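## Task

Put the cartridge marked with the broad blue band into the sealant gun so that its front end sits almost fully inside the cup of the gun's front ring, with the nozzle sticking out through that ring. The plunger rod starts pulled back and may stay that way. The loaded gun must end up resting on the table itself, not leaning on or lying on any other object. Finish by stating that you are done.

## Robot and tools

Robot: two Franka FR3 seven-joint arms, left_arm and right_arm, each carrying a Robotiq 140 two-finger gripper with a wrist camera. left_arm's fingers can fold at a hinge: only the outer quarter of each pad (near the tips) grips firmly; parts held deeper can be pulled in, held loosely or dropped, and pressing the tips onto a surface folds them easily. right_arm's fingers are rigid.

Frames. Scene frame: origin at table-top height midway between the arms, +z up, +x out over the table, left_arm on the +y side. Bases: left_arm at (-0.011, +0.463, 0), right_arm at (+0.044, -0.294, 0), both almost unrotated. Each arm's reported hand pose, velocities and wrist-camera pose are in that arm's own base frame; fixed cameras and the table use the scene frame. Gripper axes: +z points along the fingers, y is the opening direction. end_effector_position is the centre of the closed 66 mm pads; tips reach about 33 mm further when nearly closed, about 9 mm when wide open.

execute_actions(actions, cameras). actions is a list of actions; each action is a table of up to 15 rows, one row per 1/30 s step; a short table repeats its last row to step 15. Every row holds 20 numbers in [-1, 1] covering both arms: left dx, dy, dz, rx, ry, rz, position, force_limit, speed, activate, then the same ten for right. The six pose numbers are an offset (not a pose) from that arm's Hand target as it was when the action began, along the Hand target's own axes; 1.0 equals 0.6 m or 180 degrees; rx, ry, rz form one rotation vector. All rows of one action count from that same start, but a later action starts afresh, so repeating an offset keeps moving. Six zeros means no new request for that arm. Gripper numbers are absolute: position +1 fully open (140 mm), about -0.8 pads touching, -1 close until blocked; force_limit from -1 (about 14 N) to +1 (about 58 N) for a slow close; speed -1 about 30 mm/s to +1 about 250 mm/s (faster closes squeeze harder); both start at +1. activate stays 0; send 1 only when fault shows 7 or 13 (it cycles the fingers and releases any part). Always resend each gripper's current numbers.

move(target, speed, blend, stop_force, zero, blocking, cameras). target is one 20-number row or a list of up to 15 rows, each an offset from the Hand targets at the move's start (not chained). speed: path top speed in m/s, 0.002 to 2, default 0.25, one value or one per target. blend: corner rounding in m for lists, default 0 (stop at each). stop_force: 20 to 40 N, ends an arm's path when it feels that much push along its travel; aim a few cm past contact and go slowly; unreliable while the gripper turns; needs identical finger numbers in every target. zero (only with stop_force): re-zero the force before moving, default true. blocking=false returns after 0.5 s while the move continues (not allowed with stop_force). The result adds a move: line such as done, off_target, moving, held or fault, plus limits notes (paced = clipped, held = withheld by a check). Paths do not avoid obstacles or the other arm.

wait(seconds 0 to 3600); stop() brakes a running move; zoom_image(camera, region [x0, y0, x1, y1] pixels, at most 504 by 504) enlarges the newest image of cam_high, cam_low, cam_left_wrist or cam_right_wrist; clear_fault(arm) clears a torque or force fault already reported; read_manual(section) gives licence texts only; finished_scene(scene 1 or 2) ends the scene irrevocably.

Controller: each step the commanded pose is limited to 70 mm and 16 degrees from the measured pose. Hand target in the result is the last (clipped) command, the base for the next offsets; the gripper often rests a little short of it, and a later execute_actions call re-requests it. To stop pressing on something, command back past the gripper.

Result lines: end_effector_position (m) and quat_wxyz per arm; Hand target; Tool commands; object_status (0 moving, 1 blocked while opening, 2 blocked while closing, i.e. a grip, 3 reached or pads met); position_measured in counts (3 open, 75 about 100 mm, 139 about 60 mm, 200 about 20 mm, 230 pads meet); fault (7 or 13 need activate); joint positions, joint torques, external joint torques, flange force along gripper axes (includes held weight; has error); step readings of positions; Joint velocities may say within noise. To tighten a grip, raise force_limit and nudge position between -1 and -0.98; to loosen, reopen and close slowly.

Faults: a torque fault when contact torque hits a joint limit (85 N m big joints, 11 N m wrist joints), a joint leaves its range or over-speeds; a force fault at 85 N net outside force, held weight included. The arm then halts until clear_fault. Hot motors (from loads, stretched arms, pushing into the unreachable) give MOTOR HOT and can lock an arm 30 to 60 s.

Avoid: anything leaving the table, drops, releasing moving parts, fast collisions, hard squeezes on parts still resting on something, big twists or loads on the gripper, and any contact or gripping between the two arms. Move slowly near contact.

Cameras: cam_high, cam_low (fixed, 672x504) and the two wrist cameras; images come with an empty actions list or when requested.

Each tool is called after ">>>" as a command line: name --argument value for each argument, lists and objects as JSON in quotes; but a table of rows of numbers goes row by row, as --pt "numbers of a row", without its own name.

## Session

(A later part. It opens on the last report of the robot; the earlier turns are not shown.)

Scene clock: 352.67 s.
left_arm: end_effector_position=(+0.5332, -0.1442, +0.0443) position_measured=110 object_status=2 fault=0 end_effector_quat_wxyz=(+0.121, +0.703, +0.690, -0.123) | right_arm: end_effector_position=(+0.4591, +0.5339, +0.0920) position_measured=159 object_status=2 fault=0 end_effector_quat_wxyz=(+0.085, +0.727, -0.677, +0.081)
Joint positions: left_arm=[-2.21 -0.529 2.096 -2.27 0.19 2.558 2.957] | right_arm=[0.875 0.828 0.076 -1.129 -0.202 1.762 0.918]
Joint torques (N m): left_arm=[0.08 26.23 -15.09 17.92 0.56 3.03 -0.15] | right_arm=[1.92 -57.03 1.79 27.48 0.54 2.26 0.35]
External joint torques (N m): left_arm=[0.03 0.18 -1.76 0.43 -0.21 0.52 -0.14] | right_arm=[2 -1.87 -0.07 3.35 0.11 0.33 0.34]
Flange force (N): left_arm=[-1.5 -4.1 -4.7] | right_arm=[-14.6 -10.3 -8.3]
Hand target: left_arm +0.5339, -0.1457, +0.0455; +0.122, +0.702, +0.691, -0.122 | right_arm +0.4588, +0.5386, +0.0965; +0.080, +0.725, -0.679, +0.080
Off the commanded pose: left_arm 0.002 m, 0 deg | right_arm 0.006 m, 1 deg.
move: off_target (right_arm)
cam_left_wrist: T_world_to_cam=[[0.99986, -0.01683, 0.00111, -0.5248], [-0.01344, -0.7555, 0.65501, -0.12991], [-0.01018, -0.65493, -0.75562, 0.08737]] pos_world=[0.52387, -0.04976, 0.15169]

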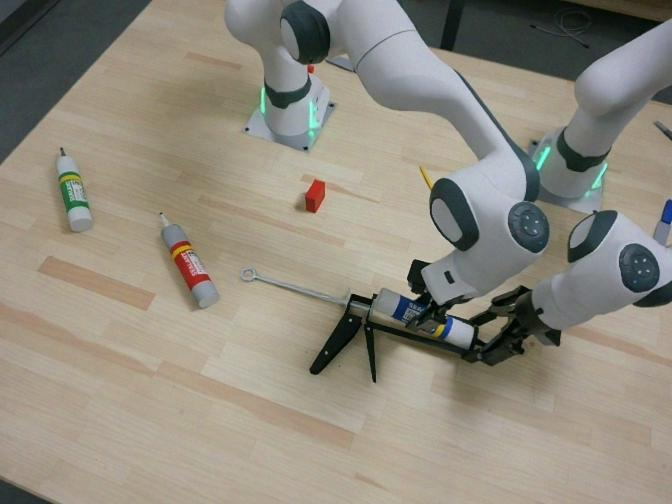

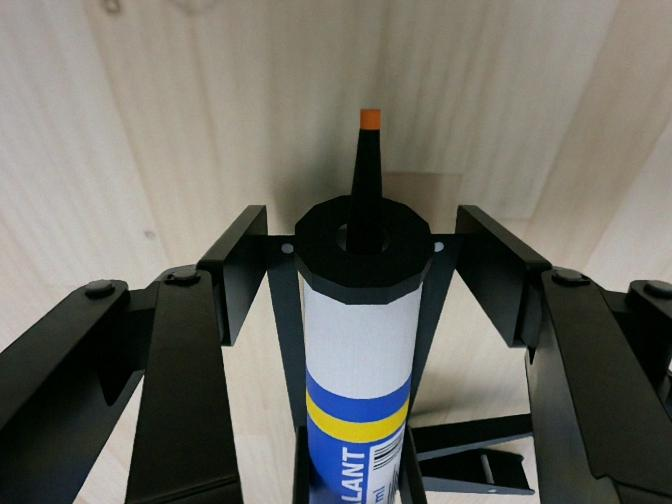

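>>> move --target '[0,0,0,0,0,0,-1,-0.1,-1,0,-0.0072,0,0.0005,0,0,0,-1,0,-1,0]' --speed 0.02 --cameras '["cam_high","cam_left_wrist"]'

>>> zoom_image --camera "cam_left_wrist" --region '[260, 180, 460, 380]'

>>> zoom_image --camera "cam_high" --region '[335, 270, 415, 340]'

>>> zoom_image --camera "cam_high" --region '[430, 300, 500, 370]'

Scene clock: 357.37 s.
left_arm: end_effector_position=(+0.5333, -0.1433, +0.0441) position_measured=110 object_status=2 fault=0 end_effector_quat_wxyz=(+0.121, +0.702, +0.691, -0.123) | right_arm: end_effector_position=(+0.4595, +0.5352, +0.0906) position_measured=159 object_status=2 fault=0 end_effector_quat_wxyz=(+0.087, +0.726, -0.677, +0.082)
Joint positions: left_arm=[-2.209 -0.529 2.097 -2.27 0.19 2.558 2.957] | right_arm=[0.878 0.844 0.075 -1.104 -0.202 1.748 0.919]
Joint torques (N m): left_arm=[-0.43 26.31 -15.95 17.87 0.4 3 -0.15] | right_arm=[2.99 -57.17 2.53 28.47 0.93 2.96 0.39]
External joint torques (N m): left_arm=[-0.32 0.24 -2.51 0.46 -0.37 0.51 -0.14] | right_arm=[3.06 -1.54 0.68 4.2 0.5 1.03 0.38]
Flange force (N): left_arm=[-2.6 -5.1 -6.2] | right_arm=[-21.3 -14.3 -9.6]
Hand target: left_arm +0.5339, -0.1457, +0.0455; +0.122, +0.702, +0.691, -0.122 | right_arm +0.4585, +0.5427, +0.0952; +0.080, +0.725, -0.679, +0.080
Off the commanded pose: left_arm 0.003 m, 0 deg | right_arm 0.009 m, 1 deg.
move: off_target (right_arm)
cam_left_wrist: T_world_to_cam=[[0.99988, -0.01531, 0.00073, -0.52467], [-0.01205, -0.75577, 0.65473, -0.12981], [-0.00947, -0.65466, -0.75586, 0.08748]] pos_world=[0.52387, -0.04886, 0.15149]

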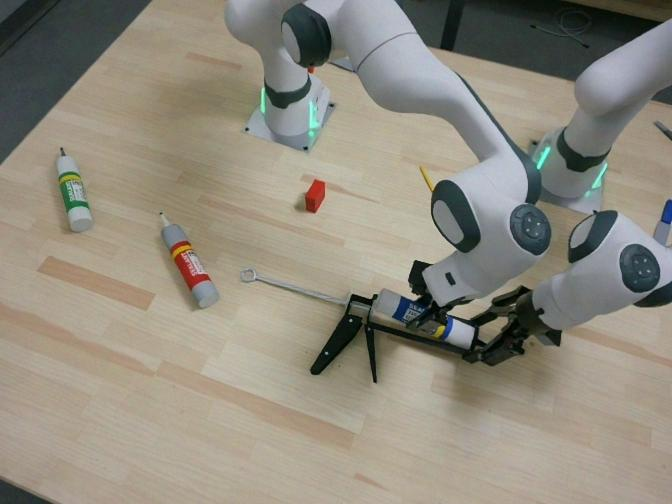

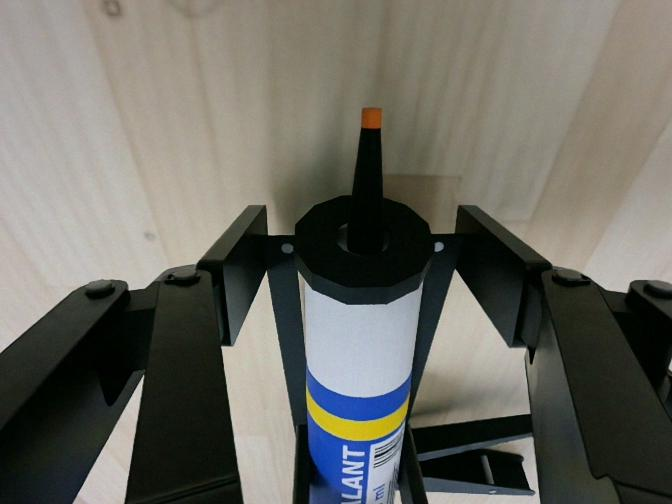

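Scaled by 2.520.

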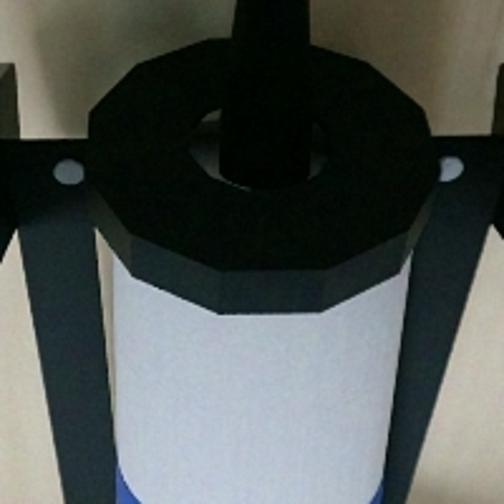

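Scaled by 6.300.

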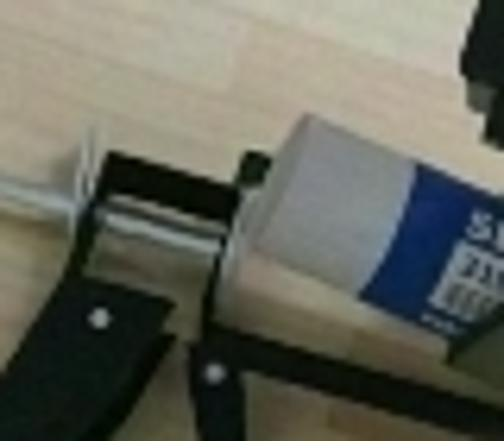

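Scaled by 7.200.

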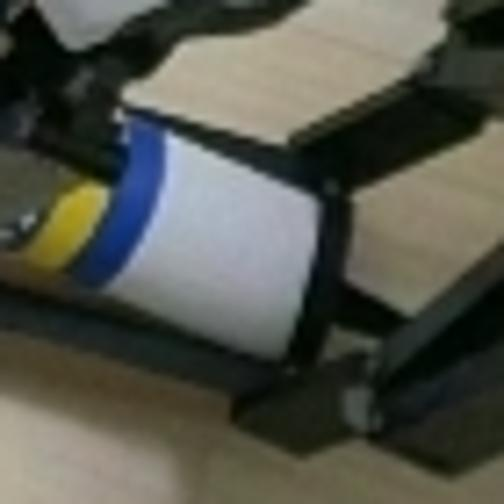

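>>> wait --seconds 0.1 --cameras '["cam_right_wrist","cam_low"]'

Scene clock: 369.50 s.
left_arm: end_effector_position=(+0.5333, -0.1433, +0.0441) position_measured=110 object_status=2 fault=0 end_effector_quat_wxyz=(+0.121, +0.702, +0.691, -0.123) | right_arm: end_effector_position=(+0.4595, +0.5352, +0.0906) position_measured=159 object_status=2 fault=0 end_effector_quat_wxyz=(+0.088, +0.726, -0.677, +0.082)
Joint positions: left_arm=[-2.209 -0.529 2.097 -2.27 0.19 2.558 2.957] | right_arm=[0.878 0.844 0.075 -1.104 -0.202 1.747 0.919]
Joint torques (N m): left_arm=[-0.38 26.3 -15.97 17.87 0.41 3.01 -0.16] | right_arm=[3.03 -57.12 2.52 28.23 0.93 2.91 0.42]
External joint torques (N m): left_arm=[-0.28 0.25 -2.55 0.45 -0.36 0.51 -0.15] | right_arm=[3.09 -1.81 0.66 4.14 0.5 1 0.41]
Flange force (N): left_arm=[-2.6 -5.3 -6.4] | right_arm=[-19.9 -13.0 -9.4]
Hand target: left_arm +0.5339, -0.1457, +0.0455; +0.122, +0.702, +0.691, -0.122 | right_arm +0.4585, +0.5427, +0.0952; +0.080, +0.725, -0.679, +0.080
Tool commands: left_gripper/position=-1.0 left_gripper/force_limit=-0.1 left_gripper/speed=-1.0 left_gripper/activate=+0.0 right_gripper/position=-1.0 right_gripper/force_limit=+0.0 right_gripper/speed=-1.0 right_gripper/activate=+0.0
Off the commanded pose: left_arm 0.003 m, 0 deg | right_arm 0.009 m, 1 deg.
wait: 0.10 s; at rest from the start
cam_right_wrist: T_world_to_cam=[[-0.99693, -0.06718, 0.04028, 0.49399], [-0.06199, 0.99101, 0.11854, -0.51278], [-0.04789, 0.11568, -0.99213, 0.19798]] pos_world=[0.47016, 0.51845, 0.2373]
Images, in order (width x height): cam_low 672x504, cam_right_wrist 672x504.

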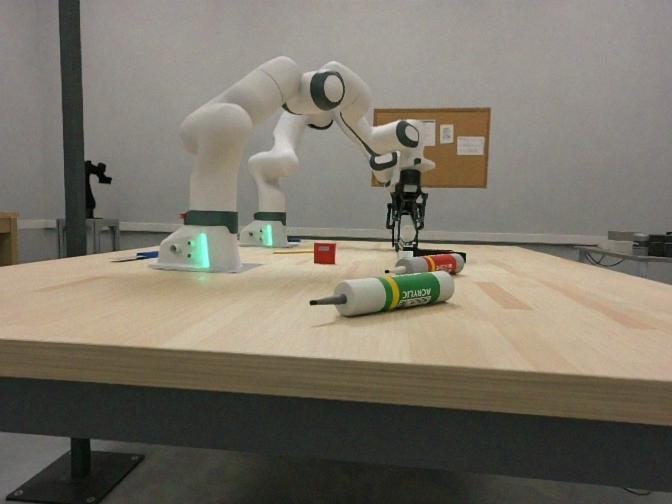

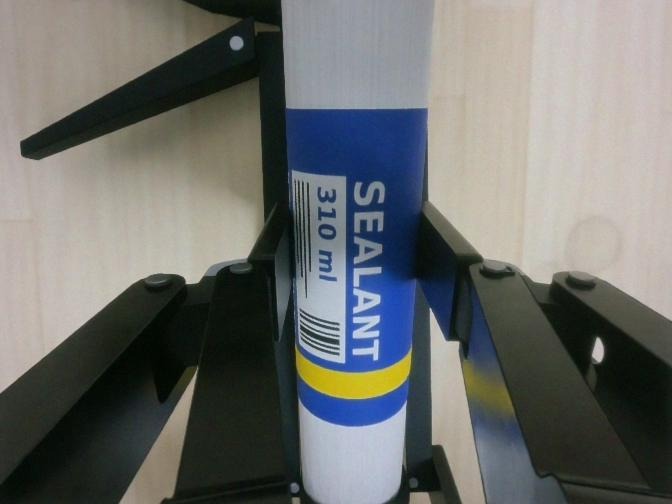

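>>> move --target '[0,0,0,0,0,0,-1,-0.1,-1,0,-0.0015,0,0.0102,0,-0.0167,0,-1,0,-1,0]' --speed 0.02 --cameras '["cam_high","cam_left_wrist"]'

>>> zoom_image --camera "cam_left_wrist" --region '[260, 180, 460, 380]'

>>> zoom_image --camera "cam_high" --region '[335, 270, 415, 340]'

>>> zoom_image --camera "cam_high" --region '[430, 300, 500, 370]'

Scene clock: 376.67 s.
left_arm: end_effector_position=(+0.5332, -0.1433, +0.0440) position_measured=110 object_status=2 fault=0 end_effector_quat_wxyz=(+0.121, +0.702, +0.691, -0.123) | right_arm: end_effector_position=(+0.4581, +0.5342, +0.0832) position_measured=159 object_status=2 fault=0 end_effector_quat_wxyz=(+0.072, +0.726, -0.681, +0.066)
Joint positions: left_arm=[-2.209 -0.529 2.097 -2.271 0.19 2.558 2.956] | right_arm=[0.851 0.791 0.09 -1.217 -0.187 1.843 0.92]
Joint velocities: left_arm=[within noise] | right_arm=[0.001 0 0.001 -0.002 -0.001 0.003 -0.001]
Joint torques (N m): left_arm=[-0.42 26.32 -16 17.81 0.44 2.85 -0.11] | right_arm=[1.75 -56.93 3.41 26.89 1.2 3.52 0.09]
External joint torques (N m): left_arm=[-0.38 0.23 -2.6 0.34 -0.33 0.34 -0.1] | right_arm=[1.8 -2.58 1.18 2.84 0.7 1.49 0.09]
Flange force (N): left_arm=[-2.6 -5.3 -6.6] | right_arm=[-5.5 -2.3 -3.6]
Hand target: left_arm +0.5339, -0.1457, +0.0455; +0.122, +0.702, +0.691, -0.122 | right_arm +0.4585, +0.5422, +0.0890; +0.062, +0.727, -0.681, +0.061
Off the commanded pose: left_arm 0.003 m, 0 deg | right_arm 0.010 m, 1 deg.
move: off_target (right_arm)
cam_left_wrist: T_world_to_cam=[[0.99989, -0.01516, 0.0006, -0.52454], [-0.01185, -0.75577, 0.65473, -0.12985], [-0.00947, -0.65466, -0.75586, 0.08741]] pos_world=[0.52377, -0.04886, 0.1514]

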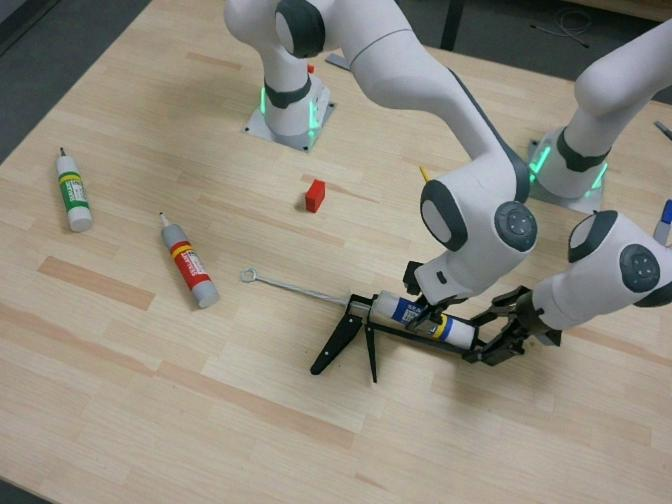

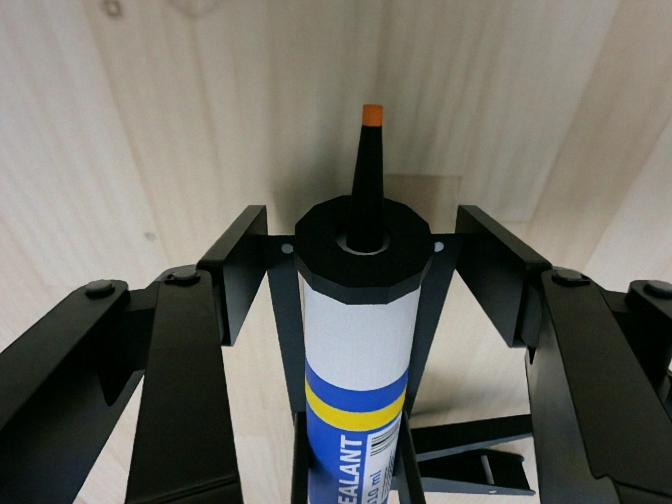

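Scaled by 2.520.

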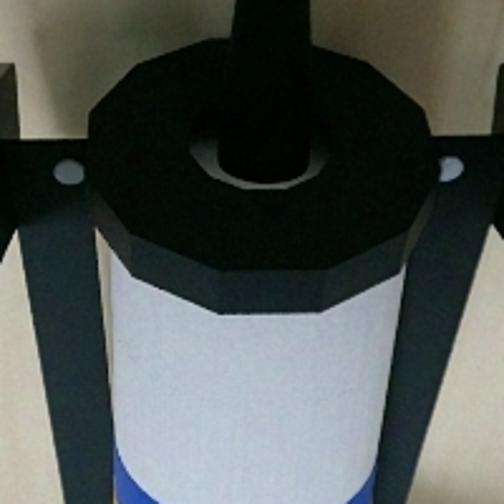

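Scaled by 6.300.

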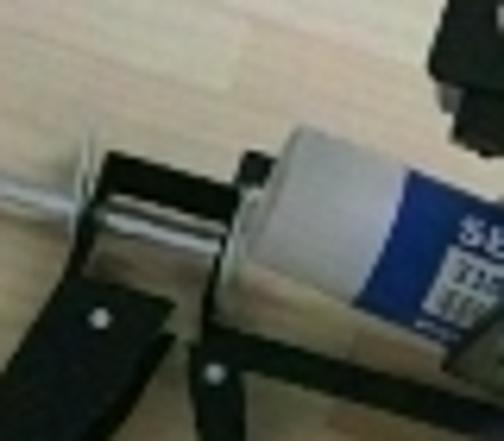

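Scaled by 7.200.

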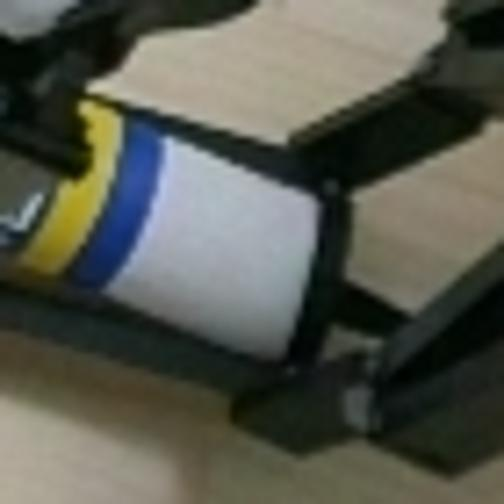

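>>> move --target '[0,0,0,0,0,0,-1,-0.1,-1,0,-0.0025,0,0.0068,0,-0.0111,0,-1,0,-1,0]' --speed 0.02 --cameras '["cam_high","cam_left_wrist"]'

>>> zoom_image --camera "cam_left_wrist" --region '[260, 180, 460, 380]'

>>> zoom_image --camera "cam_high" --region '[335, 270, 415, 340]'

>>> zoom_image --camera "cam_high" --region '[430, 300, 500, 370]'

Scene clock: 392.60 s.
left_arm: end_effector_position=(+0.5333, -0.1430, +0.0440) position_measured=110 object_status=2 fault=0 end_effector_quat_wxyz=(+0.121, +0.702, +0.691, -0.123) | right_arm: end_effector_position=(+0.4575, +0.5340, +0.0783) position_measured=159 object_status=2 fault=0 end_effector_quat_wxyz=(+0.061, +0.725, -0.684, +0.053)
Joint positions: left_arm=[-2.209 -0.529 2.097 -2.271 0.19 2.558 2.956] | right_arm=[0.825 0.763 0.109 -1.28 -0.179 1.902 0.92]
Joint velocities: left_arm=[within noise] | right_arm=[-0.001 -0.001 0.001 -0.002 -0.001 0.004 -0.001]
Joint torques (N m): left_arm=[-0.7 26.3 -16.01 17.77 0.34 2.86 -0.12] | right_arm=[1.59 -56.24 3.91 27.45 1.11 3.82 -0.05]
External joint torques (N m): left_arm=[-0.8 0.23 -2.72 0.24 -0.42 0.35 -0.11] | right_arm=[1.73 -2.57 1.33 3.46 0.58 1.71 -0.06]
Flange force (N): left_arm=[-3.3 -4.8 -5.8] | right_arm=[-8.0 -4.7 -3.9]
Hand target: left_arm +0.5339, -0.1457, +0.0455; +0.122, +0.702, +0.691, -0.122 | right_arm +0.4584, +0.5430, +0.0848; +0.050, +0.728, -0.682, +0.048
Off the commanded pose: left_arm 0.003 m, 0 deg | right_arm 0.011 m, 1 deg.
move: off_target (right_arm)
cam_left_wrist: T_world_to_cam=[[0.99989, -0.01472, 0.00049, -0.52451], [-0.01145, -0.75583, 0.65467, -0.12982], [-0.00927, -0.6546, -0.75592, 0.08751]] pos_world=[0.52377, -0.04856, 0.1514]

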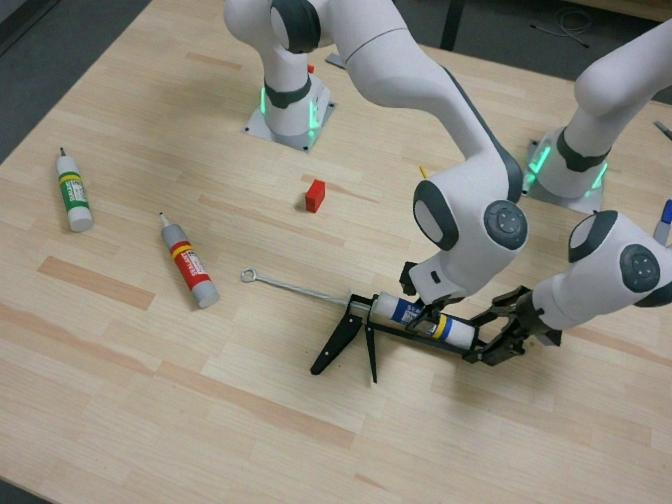

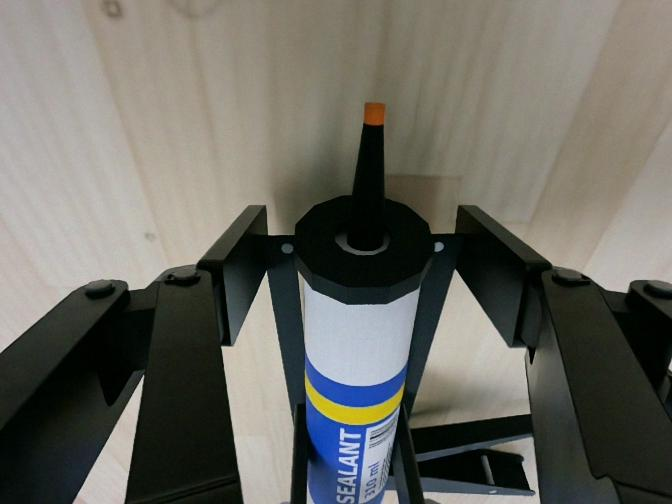

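Scaled by 2.520.

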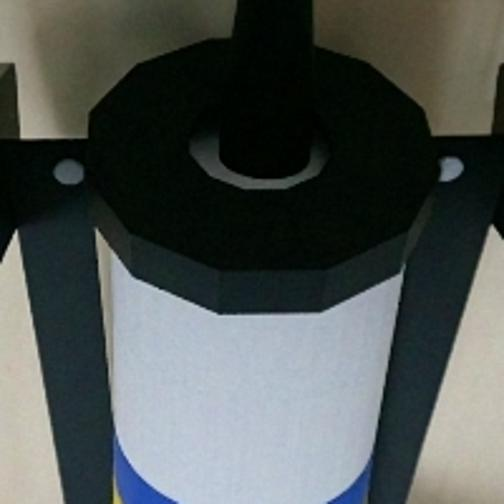

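Scaled by 6.300.

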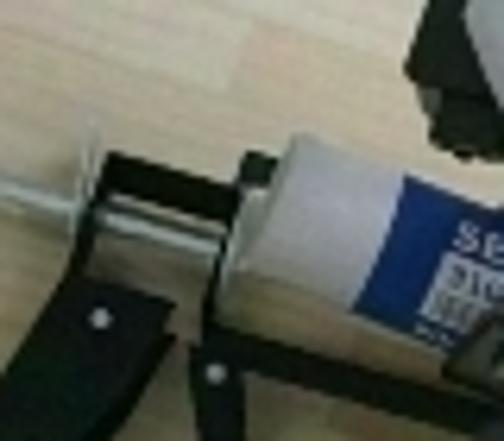

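Scaled by 7.200.

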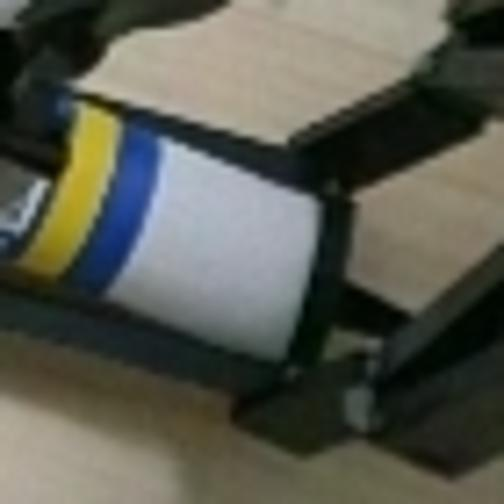

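>>> move --target '[0,0,0,0,0,0,-1,-0.1,-1,0,-0.0012,0,0.0096,0,-0.0155,0,-1,0,-1,0]' --speed 0.02 --cameras '["cam_high","cam_left_wrist"]'

>>> zoom_image --camera "cam_left_wrist" --region '[260, 180, 460, 380]'

>>> zoom_image --camera "cam_high" --region '[335, 270, 415, 340]'

>>> zoom_image --camera "cam_high" --region '[430, 300, 500, 370]'

Scene clock: 399.77 s.
left_arm: end_effector_position=(+0.5333, -0.1426, +0.0439) position_measured=110 object_status=2 fault=0 end_effector_quat_wxyz=(+0.121, +0.702, +0.691, -0.123) | right_arm: end_effector_position=(+0.4568, +0.5337, +0.0725) position_measured=159 object_status=2 fault=0 end_effector_quat_wxyz=(+0.045, +0.726, -0.685, +0.035)
Joint positions: left_arm=[-2.208 -0.529 2.098 -2.271 0.19 2.558 2.956] | right_arm=[0.785 0.726 0.141 -1.366 -0.17 1.985 0.913]
Joint velocities: left_arm=[within noise] | right_arm=[0.002 0.001 0.001 -0.001 0.001 0.004 -0.001]
Joint torques (N m): left_arm=[-0.6 26.23 -16.28 17.61 0.32 2.85 -0.12] | right_arm=[1.39 -54.99 4.72 27.32 1.08 4.15 -0.11]
External joint torques (N m): left_arm=[-0.64 0.2 -2.98 0.11 -0.44 0.33 -0.11] | right_arm=[1.48 -2.41 1.44 3.54 0.49 1.93 -0.12]
Flange force (N): left_arm=[-3.2 -6.3 -7.0] | right_arm=[-7.7 -4.8 -2.8]
Hand target: left_arm +0.5339, -0.1457, +0.0455; +0.122, +0.702, +0.691, -0.122 | right_arm +0.4584, +0.5429, +0.0790; +0.033, +0.729, -0.683, +0.031
Off the commanded pose: left_arm 0.004 m, 0 deg | right_arm 0.011 m, 1 deg.
move: off_target (right_arm)
cam_left_wrist: T_world_to_cam=[[0.9999, -0.01407, 0.00032, -0.52445], [-0.01085, -0.75594, 0.65455, -0.12983], [-0.00897, -0.65449, -0.75602, 0.08749]] pos_world=[0.52377, -0.04827, 0.1513]

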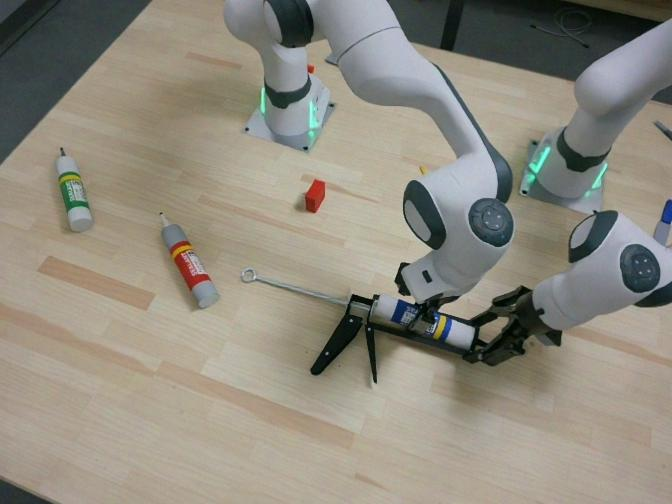

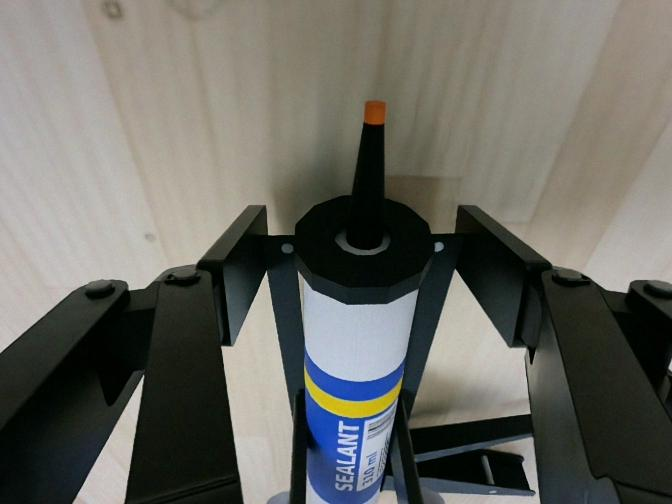

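Scaled by 2.520.

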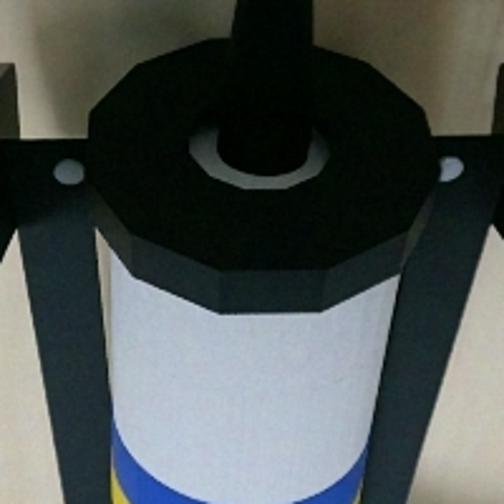

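Scaled by 6.300.

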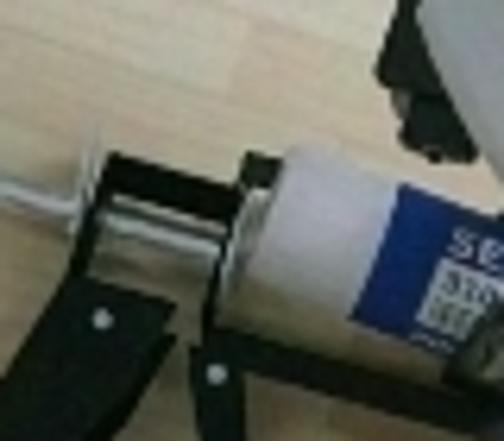

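Scaled by 7.200.

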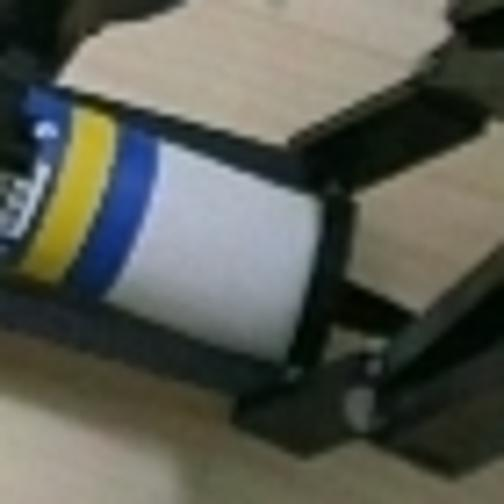

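>>> move --target '[0,0,0,0,0,0,-1,-0.1,-1,0,-0.0012,0,0.0075,0,-0.0125,0,-1,0,-1,0]' --speed 0.02 --cameras '["cam_high","cam_left_wrist"]'

>>> zoom_image --camera "cam_left_wrist" --region '[260, 180, 460, 380]'

>>> zoom_image --camera "cam_high" --region '[335, 270, 415, 340]'

Scene clock: 404.27 s.
left_arm: end_effector_position=(+0.5336, -0.1416, +0.0437) position_measured=110 object_status=2 fault=0 end_effector_quat_wxyz=(+0.121, +0.701, +0.692, -0.123) | right_arm: end_effector_position=(+0.4568, +0.5335, +0.0688) position_measured=159 object_status=2 fault=0 end_effector_quat_wxyz=(+0.032, +0.727, -0.685, +0.021)
Joint positions: left_arm=[-2.207 -0.528 2.099 -2.271 0.19 2.558 2.956] | right_arm=[0.75 0.701 0.167 -1.427 -0.163 2.048 0.903]
Joint velocities: left_arm=[within noise] | right_arm=[0.001 0 0.001 -0.003 0 0.004 -0.003]
Joint torques (N m): left_arm=[-1.38 26.06 -16.9 17.66 0.25 2.82 -0.11] | right_arm=[1.64 -53.32 5.38 26.9 1.26 4.54 0.03]
External joint torques (N m): left_arm=[-1.18 0.01 -3.43 0.31 -0.52 0.33 -0.1] | right_arm=[1.59 -1.67 1.51 3.36 0.64 2.25 0.03]
Flange force (N): left_arm=[-4.2 -4.8 -6.5] | right_arm=[-8.2 -4.8 -0.9]
Hand target: left_arm +0.5339, -0.1457, +0.0455; +0.122, +0.702, +0.691, -0.122 | right_arm +0.4583, +0.5432, +0.0744; +0.020, +0.729, -0.684, +0.016
Off the commanded pose: left_arm 0.004 m, 0 deg | right_arm 0.011 m, 2 deg.
move: off_target (right_arm)
cam_left_wrist: T_world_to_cam=[[0.99992, -0.01245, 0.00037, -0.52448], [-0.00966, -0.75634, 0.6541, -0.12967], [-0.00786, -0.65406, -0.7564, 0.0875]] pos_world=[0.52387, -0.04737, 0.1512]

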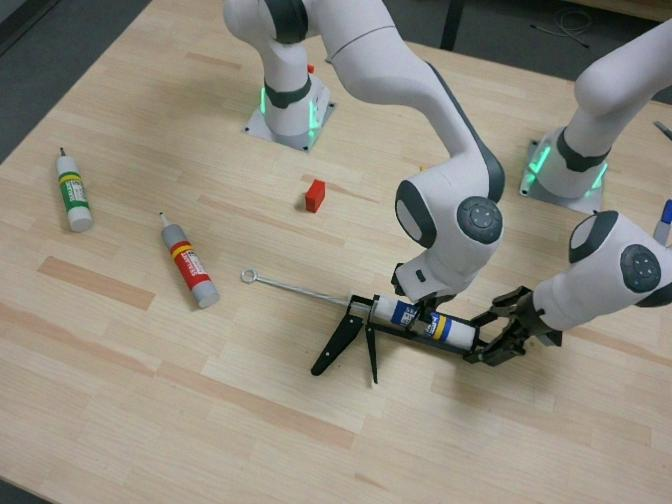

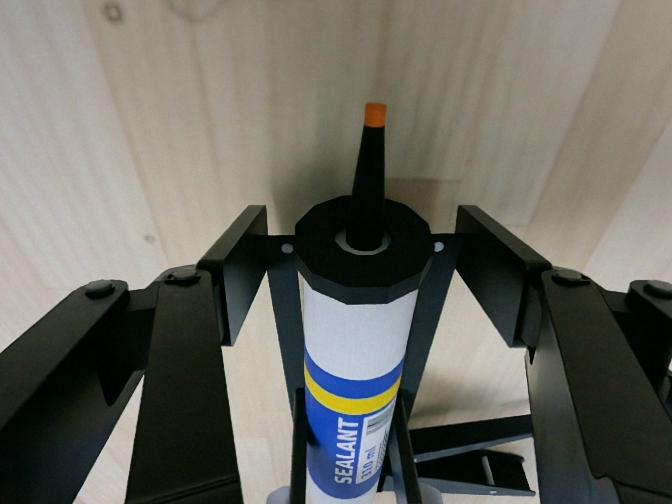

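Scaled by 2.520.

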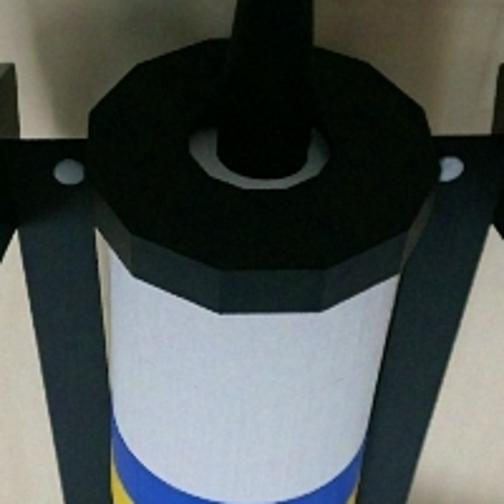

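Scaled by 6.300.

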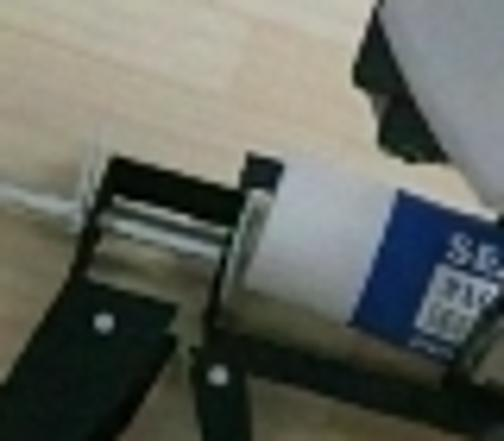

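>>> move --pt "0 0 0 0 0 0 -1 -0.1 -1 0 0.01 0 0 0 0 0 -1 0 -1 0" --pt "0 0 0 0 0 0 -1 -0.1 -1 0 0.01 0 0 0 0 0 0.4 0 -1 0" --speed 0.02 --cameras '["cam_high","cam_left_wrist","cam_right_wrist"]'

>>> zoom_image --camera "cam_left_wrist" --region '[260, 180, 460, 380]'

>>> zoom_image --camera "cam_high" --region '[335, 270, 415, 340]'

Scene clock: 418.83 s.
left_arm: end_effector_position=(+0.5332, -0.1432, +0.0441) position_measured=110 object_status=2 fault=0 end_effector_quat_wxyz=(+0.121, +0.702, +0.691, -0.123) | right_arm: end_effector_position=(+0.4576, +0.5364, +0.0735) position_measured=78 object_status=0 fault=0 end_effector_quat_wxyz=(+0.022, +0.728, -0.685, +0.017)
Joint positions: left_arm=[-2.208 -0.528 2.096 -2.271 0.19 2.558 2.955] | right_arm=[0.739 0.683 0.178 -1.449 -0.164 2.073 0.903]
Joint torques (N m): left_arm=[-0.22 26.13 -15.37 18.21 0.69 2.77 -0.09] | right_arm=[-0.02 -50.94 3.78 24.72 0.53 2.51 -0.13]
External joint torques (N m): left_arm=[-0.22 0.14 -2.05 0.77 -0.07 0.27 -0.08] | right_arm=[0.08 0.36 -0.16 1.08 -0.09 0.14 -0.13]
Flange force (N): left_arm=[-2.0 -2.2 -5.0] | right_arm=[-5.3 -5.2 -0.2]
Hand target: left_arm +0.5339, -0.1457, +0.0455; +0.122, +0.702, +0.691, -0.122 | right_arm +0.4587, +0.5372, +0.0747; +0.020, +0.729, -0.684, +0.016
Off the commanded pose: left_arm 0.003 m, 0 deg | right_arm 0.002 m, 0 deg.
move: done; target 2's new numbers were sent with right_arm's hand 0.008 m and 1 deg from that target
cam_left_wrist: T_world_to_cam=[[0.99991, -0.01366, 0.0005, -0.52437], [-0.01065, -0.75595, 0.65455, -0.13059], [-0.00857, -0.65449, -0.75602, 0.08711]] pos_world=[0.52367, -0.04887, 0.1516]
cam_right_wrist: T_world_to_cam=[[-0.99734, -0.0652, 0.03258, 0.49258], [-0.05249, 0.9526, 0.29966, -0.50912], [-0.05057, 0.29716, -0.95349, 0.08189]] pos_world=[0.46869, 0.49278, 0.2146]

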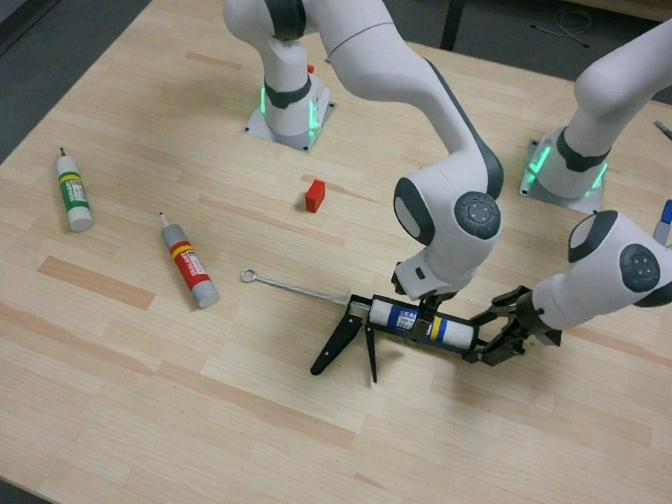

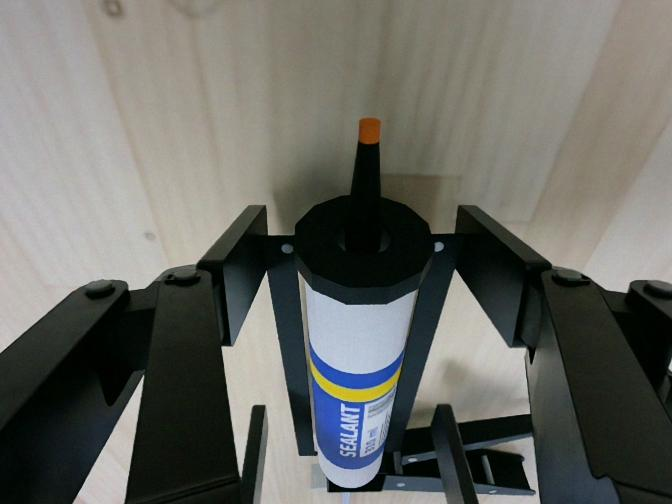

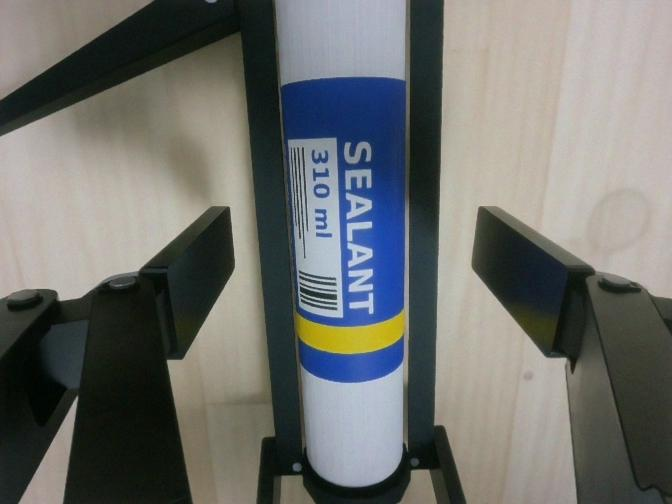

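Scaled by 2.520.

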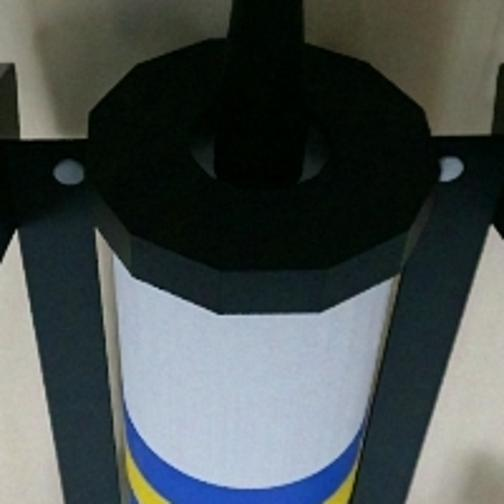

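Scaled by 6.300.

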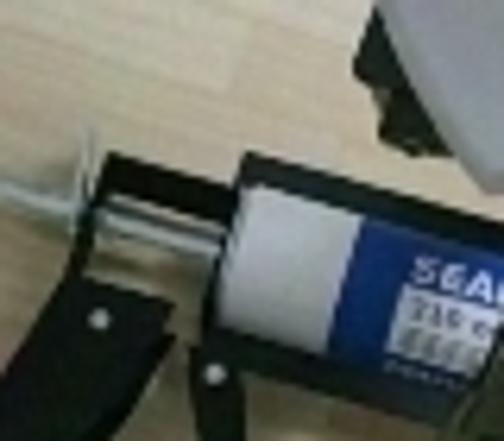

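>>> move --pt "0 0 0 0 0 0 -1 -0.1 -1 0 0 0 0 0 -0.0163 0 0.4 0 -1 0" --pt "0 0 0 0 0 0 -1 -0.1 -1 0 0 0 0 0 -0.0163 0 -0.08 0 -1 0" --speed 0.05 --cameras '["cam_right_wrist"]'

Scene clock: 426.63 s.
left_arm: end_effector_position=(+0.5332, -0.1432, +0.0441) position_measured=110 object_status=2 fault=0 end_effector_quat_wxyz=(+0.121, +0.702, +0.691, -0.123) | right_arm: end_effector_position=(+0.4581, +0.5373, +0.0743) position_measured=139 object_status=0 fault=0 end_effector_quat_wxyz=(+0.003, +0.727, -0.686, -0.002)
Joint positions: left_arm=[-2.208 -0.528 2.096 -2.271 0.19 2.558 2.955] | right_arm=[0.693 0.651 0.212 -1.517 -0.147 2.145 0.887]
Joint torques (N m): left_arm=[-0.22 26.14 -15.34 18.17 0.69 2.77 -0.07] | right_arm=[0.02 -50.14 4.41 23.78 0.53 2.62 -0.28]
External joint torques (N m): left_arm=[-0.18 0.18 -1.99 0.76 -0.08 0.27 -0.06] | right_arm=[0.15 0.16 -0.11 0.26 -0.11 0.13 -0.28]
Flange force (N): left_arm=[-1.8 -2.4 -5.1] | right_arm=[-1.2 -1.5 0.3]
Hand target: left_arm +0.5339, -0.1457, +0.0455; +0.122, +0.702, +0.691, -0.122 | right_arm +0.4587, +0.5372, +0.0747; +0.002, +0.730, -0.684, -0.002
Off the commanded pose: left_arm 0.003 m, 0 deg | right_arm 0.001 m, 0 deg.
move: done
cam_right_wrist: T_world_to_cam=[[-0.99745, -0.06388, 0.03196, 0.49256], [-0.04869, 0.93541, 0.35021, -0.50645], [-0.05227, 0.34776, -0.93613, 0.05467]] pos_world=[0.46951, 0.48619, 0.21279]

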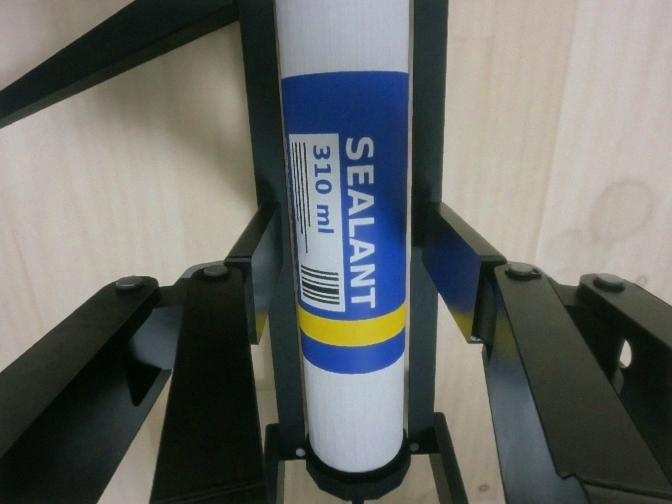

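>>> move --target '[0,0,0,0,0,0,-1,-0.1,-1,0,0,0,0.008,0,0,0,-0.08,0,-1,0]' --speed 0.02

>>> execute_actions --actions '[[[0,0,0,0,0,0,-1,-0.1,-1,0,0,0,-0.00,0,0,0,-1,-0.1,-1,0]],[[0,0,0,0,0,0,-1,-0.1,-1,0,0,0,0,0,0,0,-1,-0.1,-1,0]]]' --cameras '["cam_right_wrist"]'

Scene clock: 432.03 s.
left_arm: end_effector_position=(+0.5332, -0.1432, +0.0441) position_measured=110 object_status=2 fault=0 end_effector_quat_wxyz=(+0.121, +0.702, +0.691, -0.123) | right_arm: end_effector_position=(+0.4580, +0.5379, +0.0715) position_measured=139 object_status=3 fault=0 end_effector_quat_wxyz=(+0.002, +0.727, -0.686, -0.003)
Joint positions: left_arm=[-2.208 -0.528 2.096 -2.271 0.19 2.558 2.955] | right_arm=[0.693 0.654 0.212 -1.519 -0.147 2.153 0.887]
Joint velocities: left_arm=[within noise] | right_arm=[0 0 -0.001 -0.001 0 0.005 0.001]
Joint torques (N m): left_arm=[-0.21 26.16 -15.31 18.21 0.68 2.77 -0.09] | right_arm=[0.38 -49.58 4.03 23.84 0.28 2.67 -0.2]
External joint torques (N m): left_arm=[-0.13 0.12 -1.9 0.77 -0.09 0.27 -0.08] | right_arm=[0.52 0.56 -0.49 0.47 -0.35 0.2 -0.2]
Flange force (N): left_arm=[-1.7 -2.2 -4.8] | right_arm=[-3.5 -3.0 1.1]
Hand target: left_arm +0.5339, -0.1457, +0.0455; +0.122, +0.702, +0.691, -0.122 | right_arm +0.4587, +0.5372, +0.0699; +0.002, +0.730, -0.684, -0.002
Off the commanded pose: left_arm 0.003 m, 0 deg | right_arm 0.002 m, 0 deg.
move: done

Scene clock: 433.23 s.
left_arm: end_effector_position=(+0.5332, -0.1432, +0.0441) position_measured=110 object_status=2 fault=0 end_effector_quat_wxyz=(+0.121, +0.702, +0.691, -0.123) | right_arm: end_effector_position=(+0.4583, +0.5382, +0.0717) position_measured=161 object_status=2 fault=0 end_effector_quat_wxyz=(+0.002, +0.728, -0.686, -0.003)
Joint positions: left_arm=[-2.208 -0.528 2.096 -2.271 0.19 2.558 2.955] | right_arm=[0.693 0.654 0.212 -1.519 -0.147 2.154 0.886]
Joint torques (N m): left_arm=[-0.17 26.35 -15.42 18.34 0.64 2.77 -0.08] | right_arm=[0.44 -48.38 4.09 23.53 0.3 2.54 -0.17]
External joint torques (N m): left_arm=[-0.23 0.35 -2.14 0.87 -0.12 0.26 -0.07] | right_arm=[0.39 2.12 -0.6 -0.05 -0.35 0.03 -0.17]
External joint torques at the end of the 1st action: left_arm=[-0.22 0.33 -2.01 0.9 -0.11 0.27 -0.11] | right_arm=[0.45 1.87 -0.55 -0.02 -0.36 0.05 -0.21]
Flange force (N): left_arm=[-2.2 -2.6 -5.7] | right_arm=[-5.2 -4.8 3.1]
Flange force at the end of the 1st action (N): left_arm=[-2.1 -2.1 -5.3] | right_arm=[-4.8 -4.3 2.8]
Hand target: left_arm +0.5339, -0.1457, +0.0455; +0.122, +0.702, +0.691, -0.122 | right_arm +0.4587, +0.5372, +0.0699; +0.002, +0.730, -0.684, -0.002
Off the commanded pose: left_arm 0.003 m, 0 deg | right_arm 0.002 m, 0 deg.
Step readings (end_effector_position of left_arm | right_arm; steps 1 to 15: 1st action; 16 to 30: 2nd action):
0: (+0.5332, -0.1432, +0.0441) | (+0.4580, +0.5379, +0.0715)
1: (+0.5332, -0.1432, +0.0441) | (+0.4581, +0.5379, +0.0715)
2: (+0.5332, -0.1432, +0.0441) | (+0.4581, +0.5380, +0.0716)
4: (+0.5332, -0.1432, +0.0441) | (+0.4581, +0.5380, +0.0716)
8: (+0.5332, -0.1432, +0.0441) | (+0.4581, +0.5381, +0.0716)
15: (+0.5332, -0.1432, +0.0441) | (+0.4583, +0.5382, +0.0716)
16: (+0.5332, -0.1432, +0.0441) | (+0.4583, +0.5382, +0.0716)
17: (+0.5332, -0.1432, +0.0441) | (+0.4583, +0.5382, +0.0717)
19: (+0.5332, -0.1432, +0.0441) | (+0.4583, +0.5382, +0.0717)
23: (+0.5332, -0.1432, +0.0441) | (+0.4583, +0.5382, +0.0717)
30: (+0.5332, -0.1432, +0.0441) | (+0.4583, +0.5382, +0.0717)
cam_right_wrist: T_world_to_cam=[[-0.99743, -0.06489, 0.03045, 0.49347], [-0.04998, 0.93415, 0.35335, -0.5054], [-0.05137, 0.35092, -0.93499, 0.04977]] pos_world=[0.4695, 0.48667, 0.21009]

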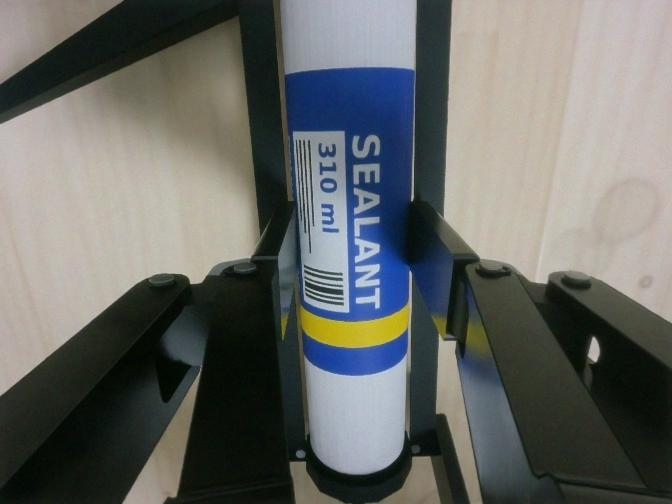

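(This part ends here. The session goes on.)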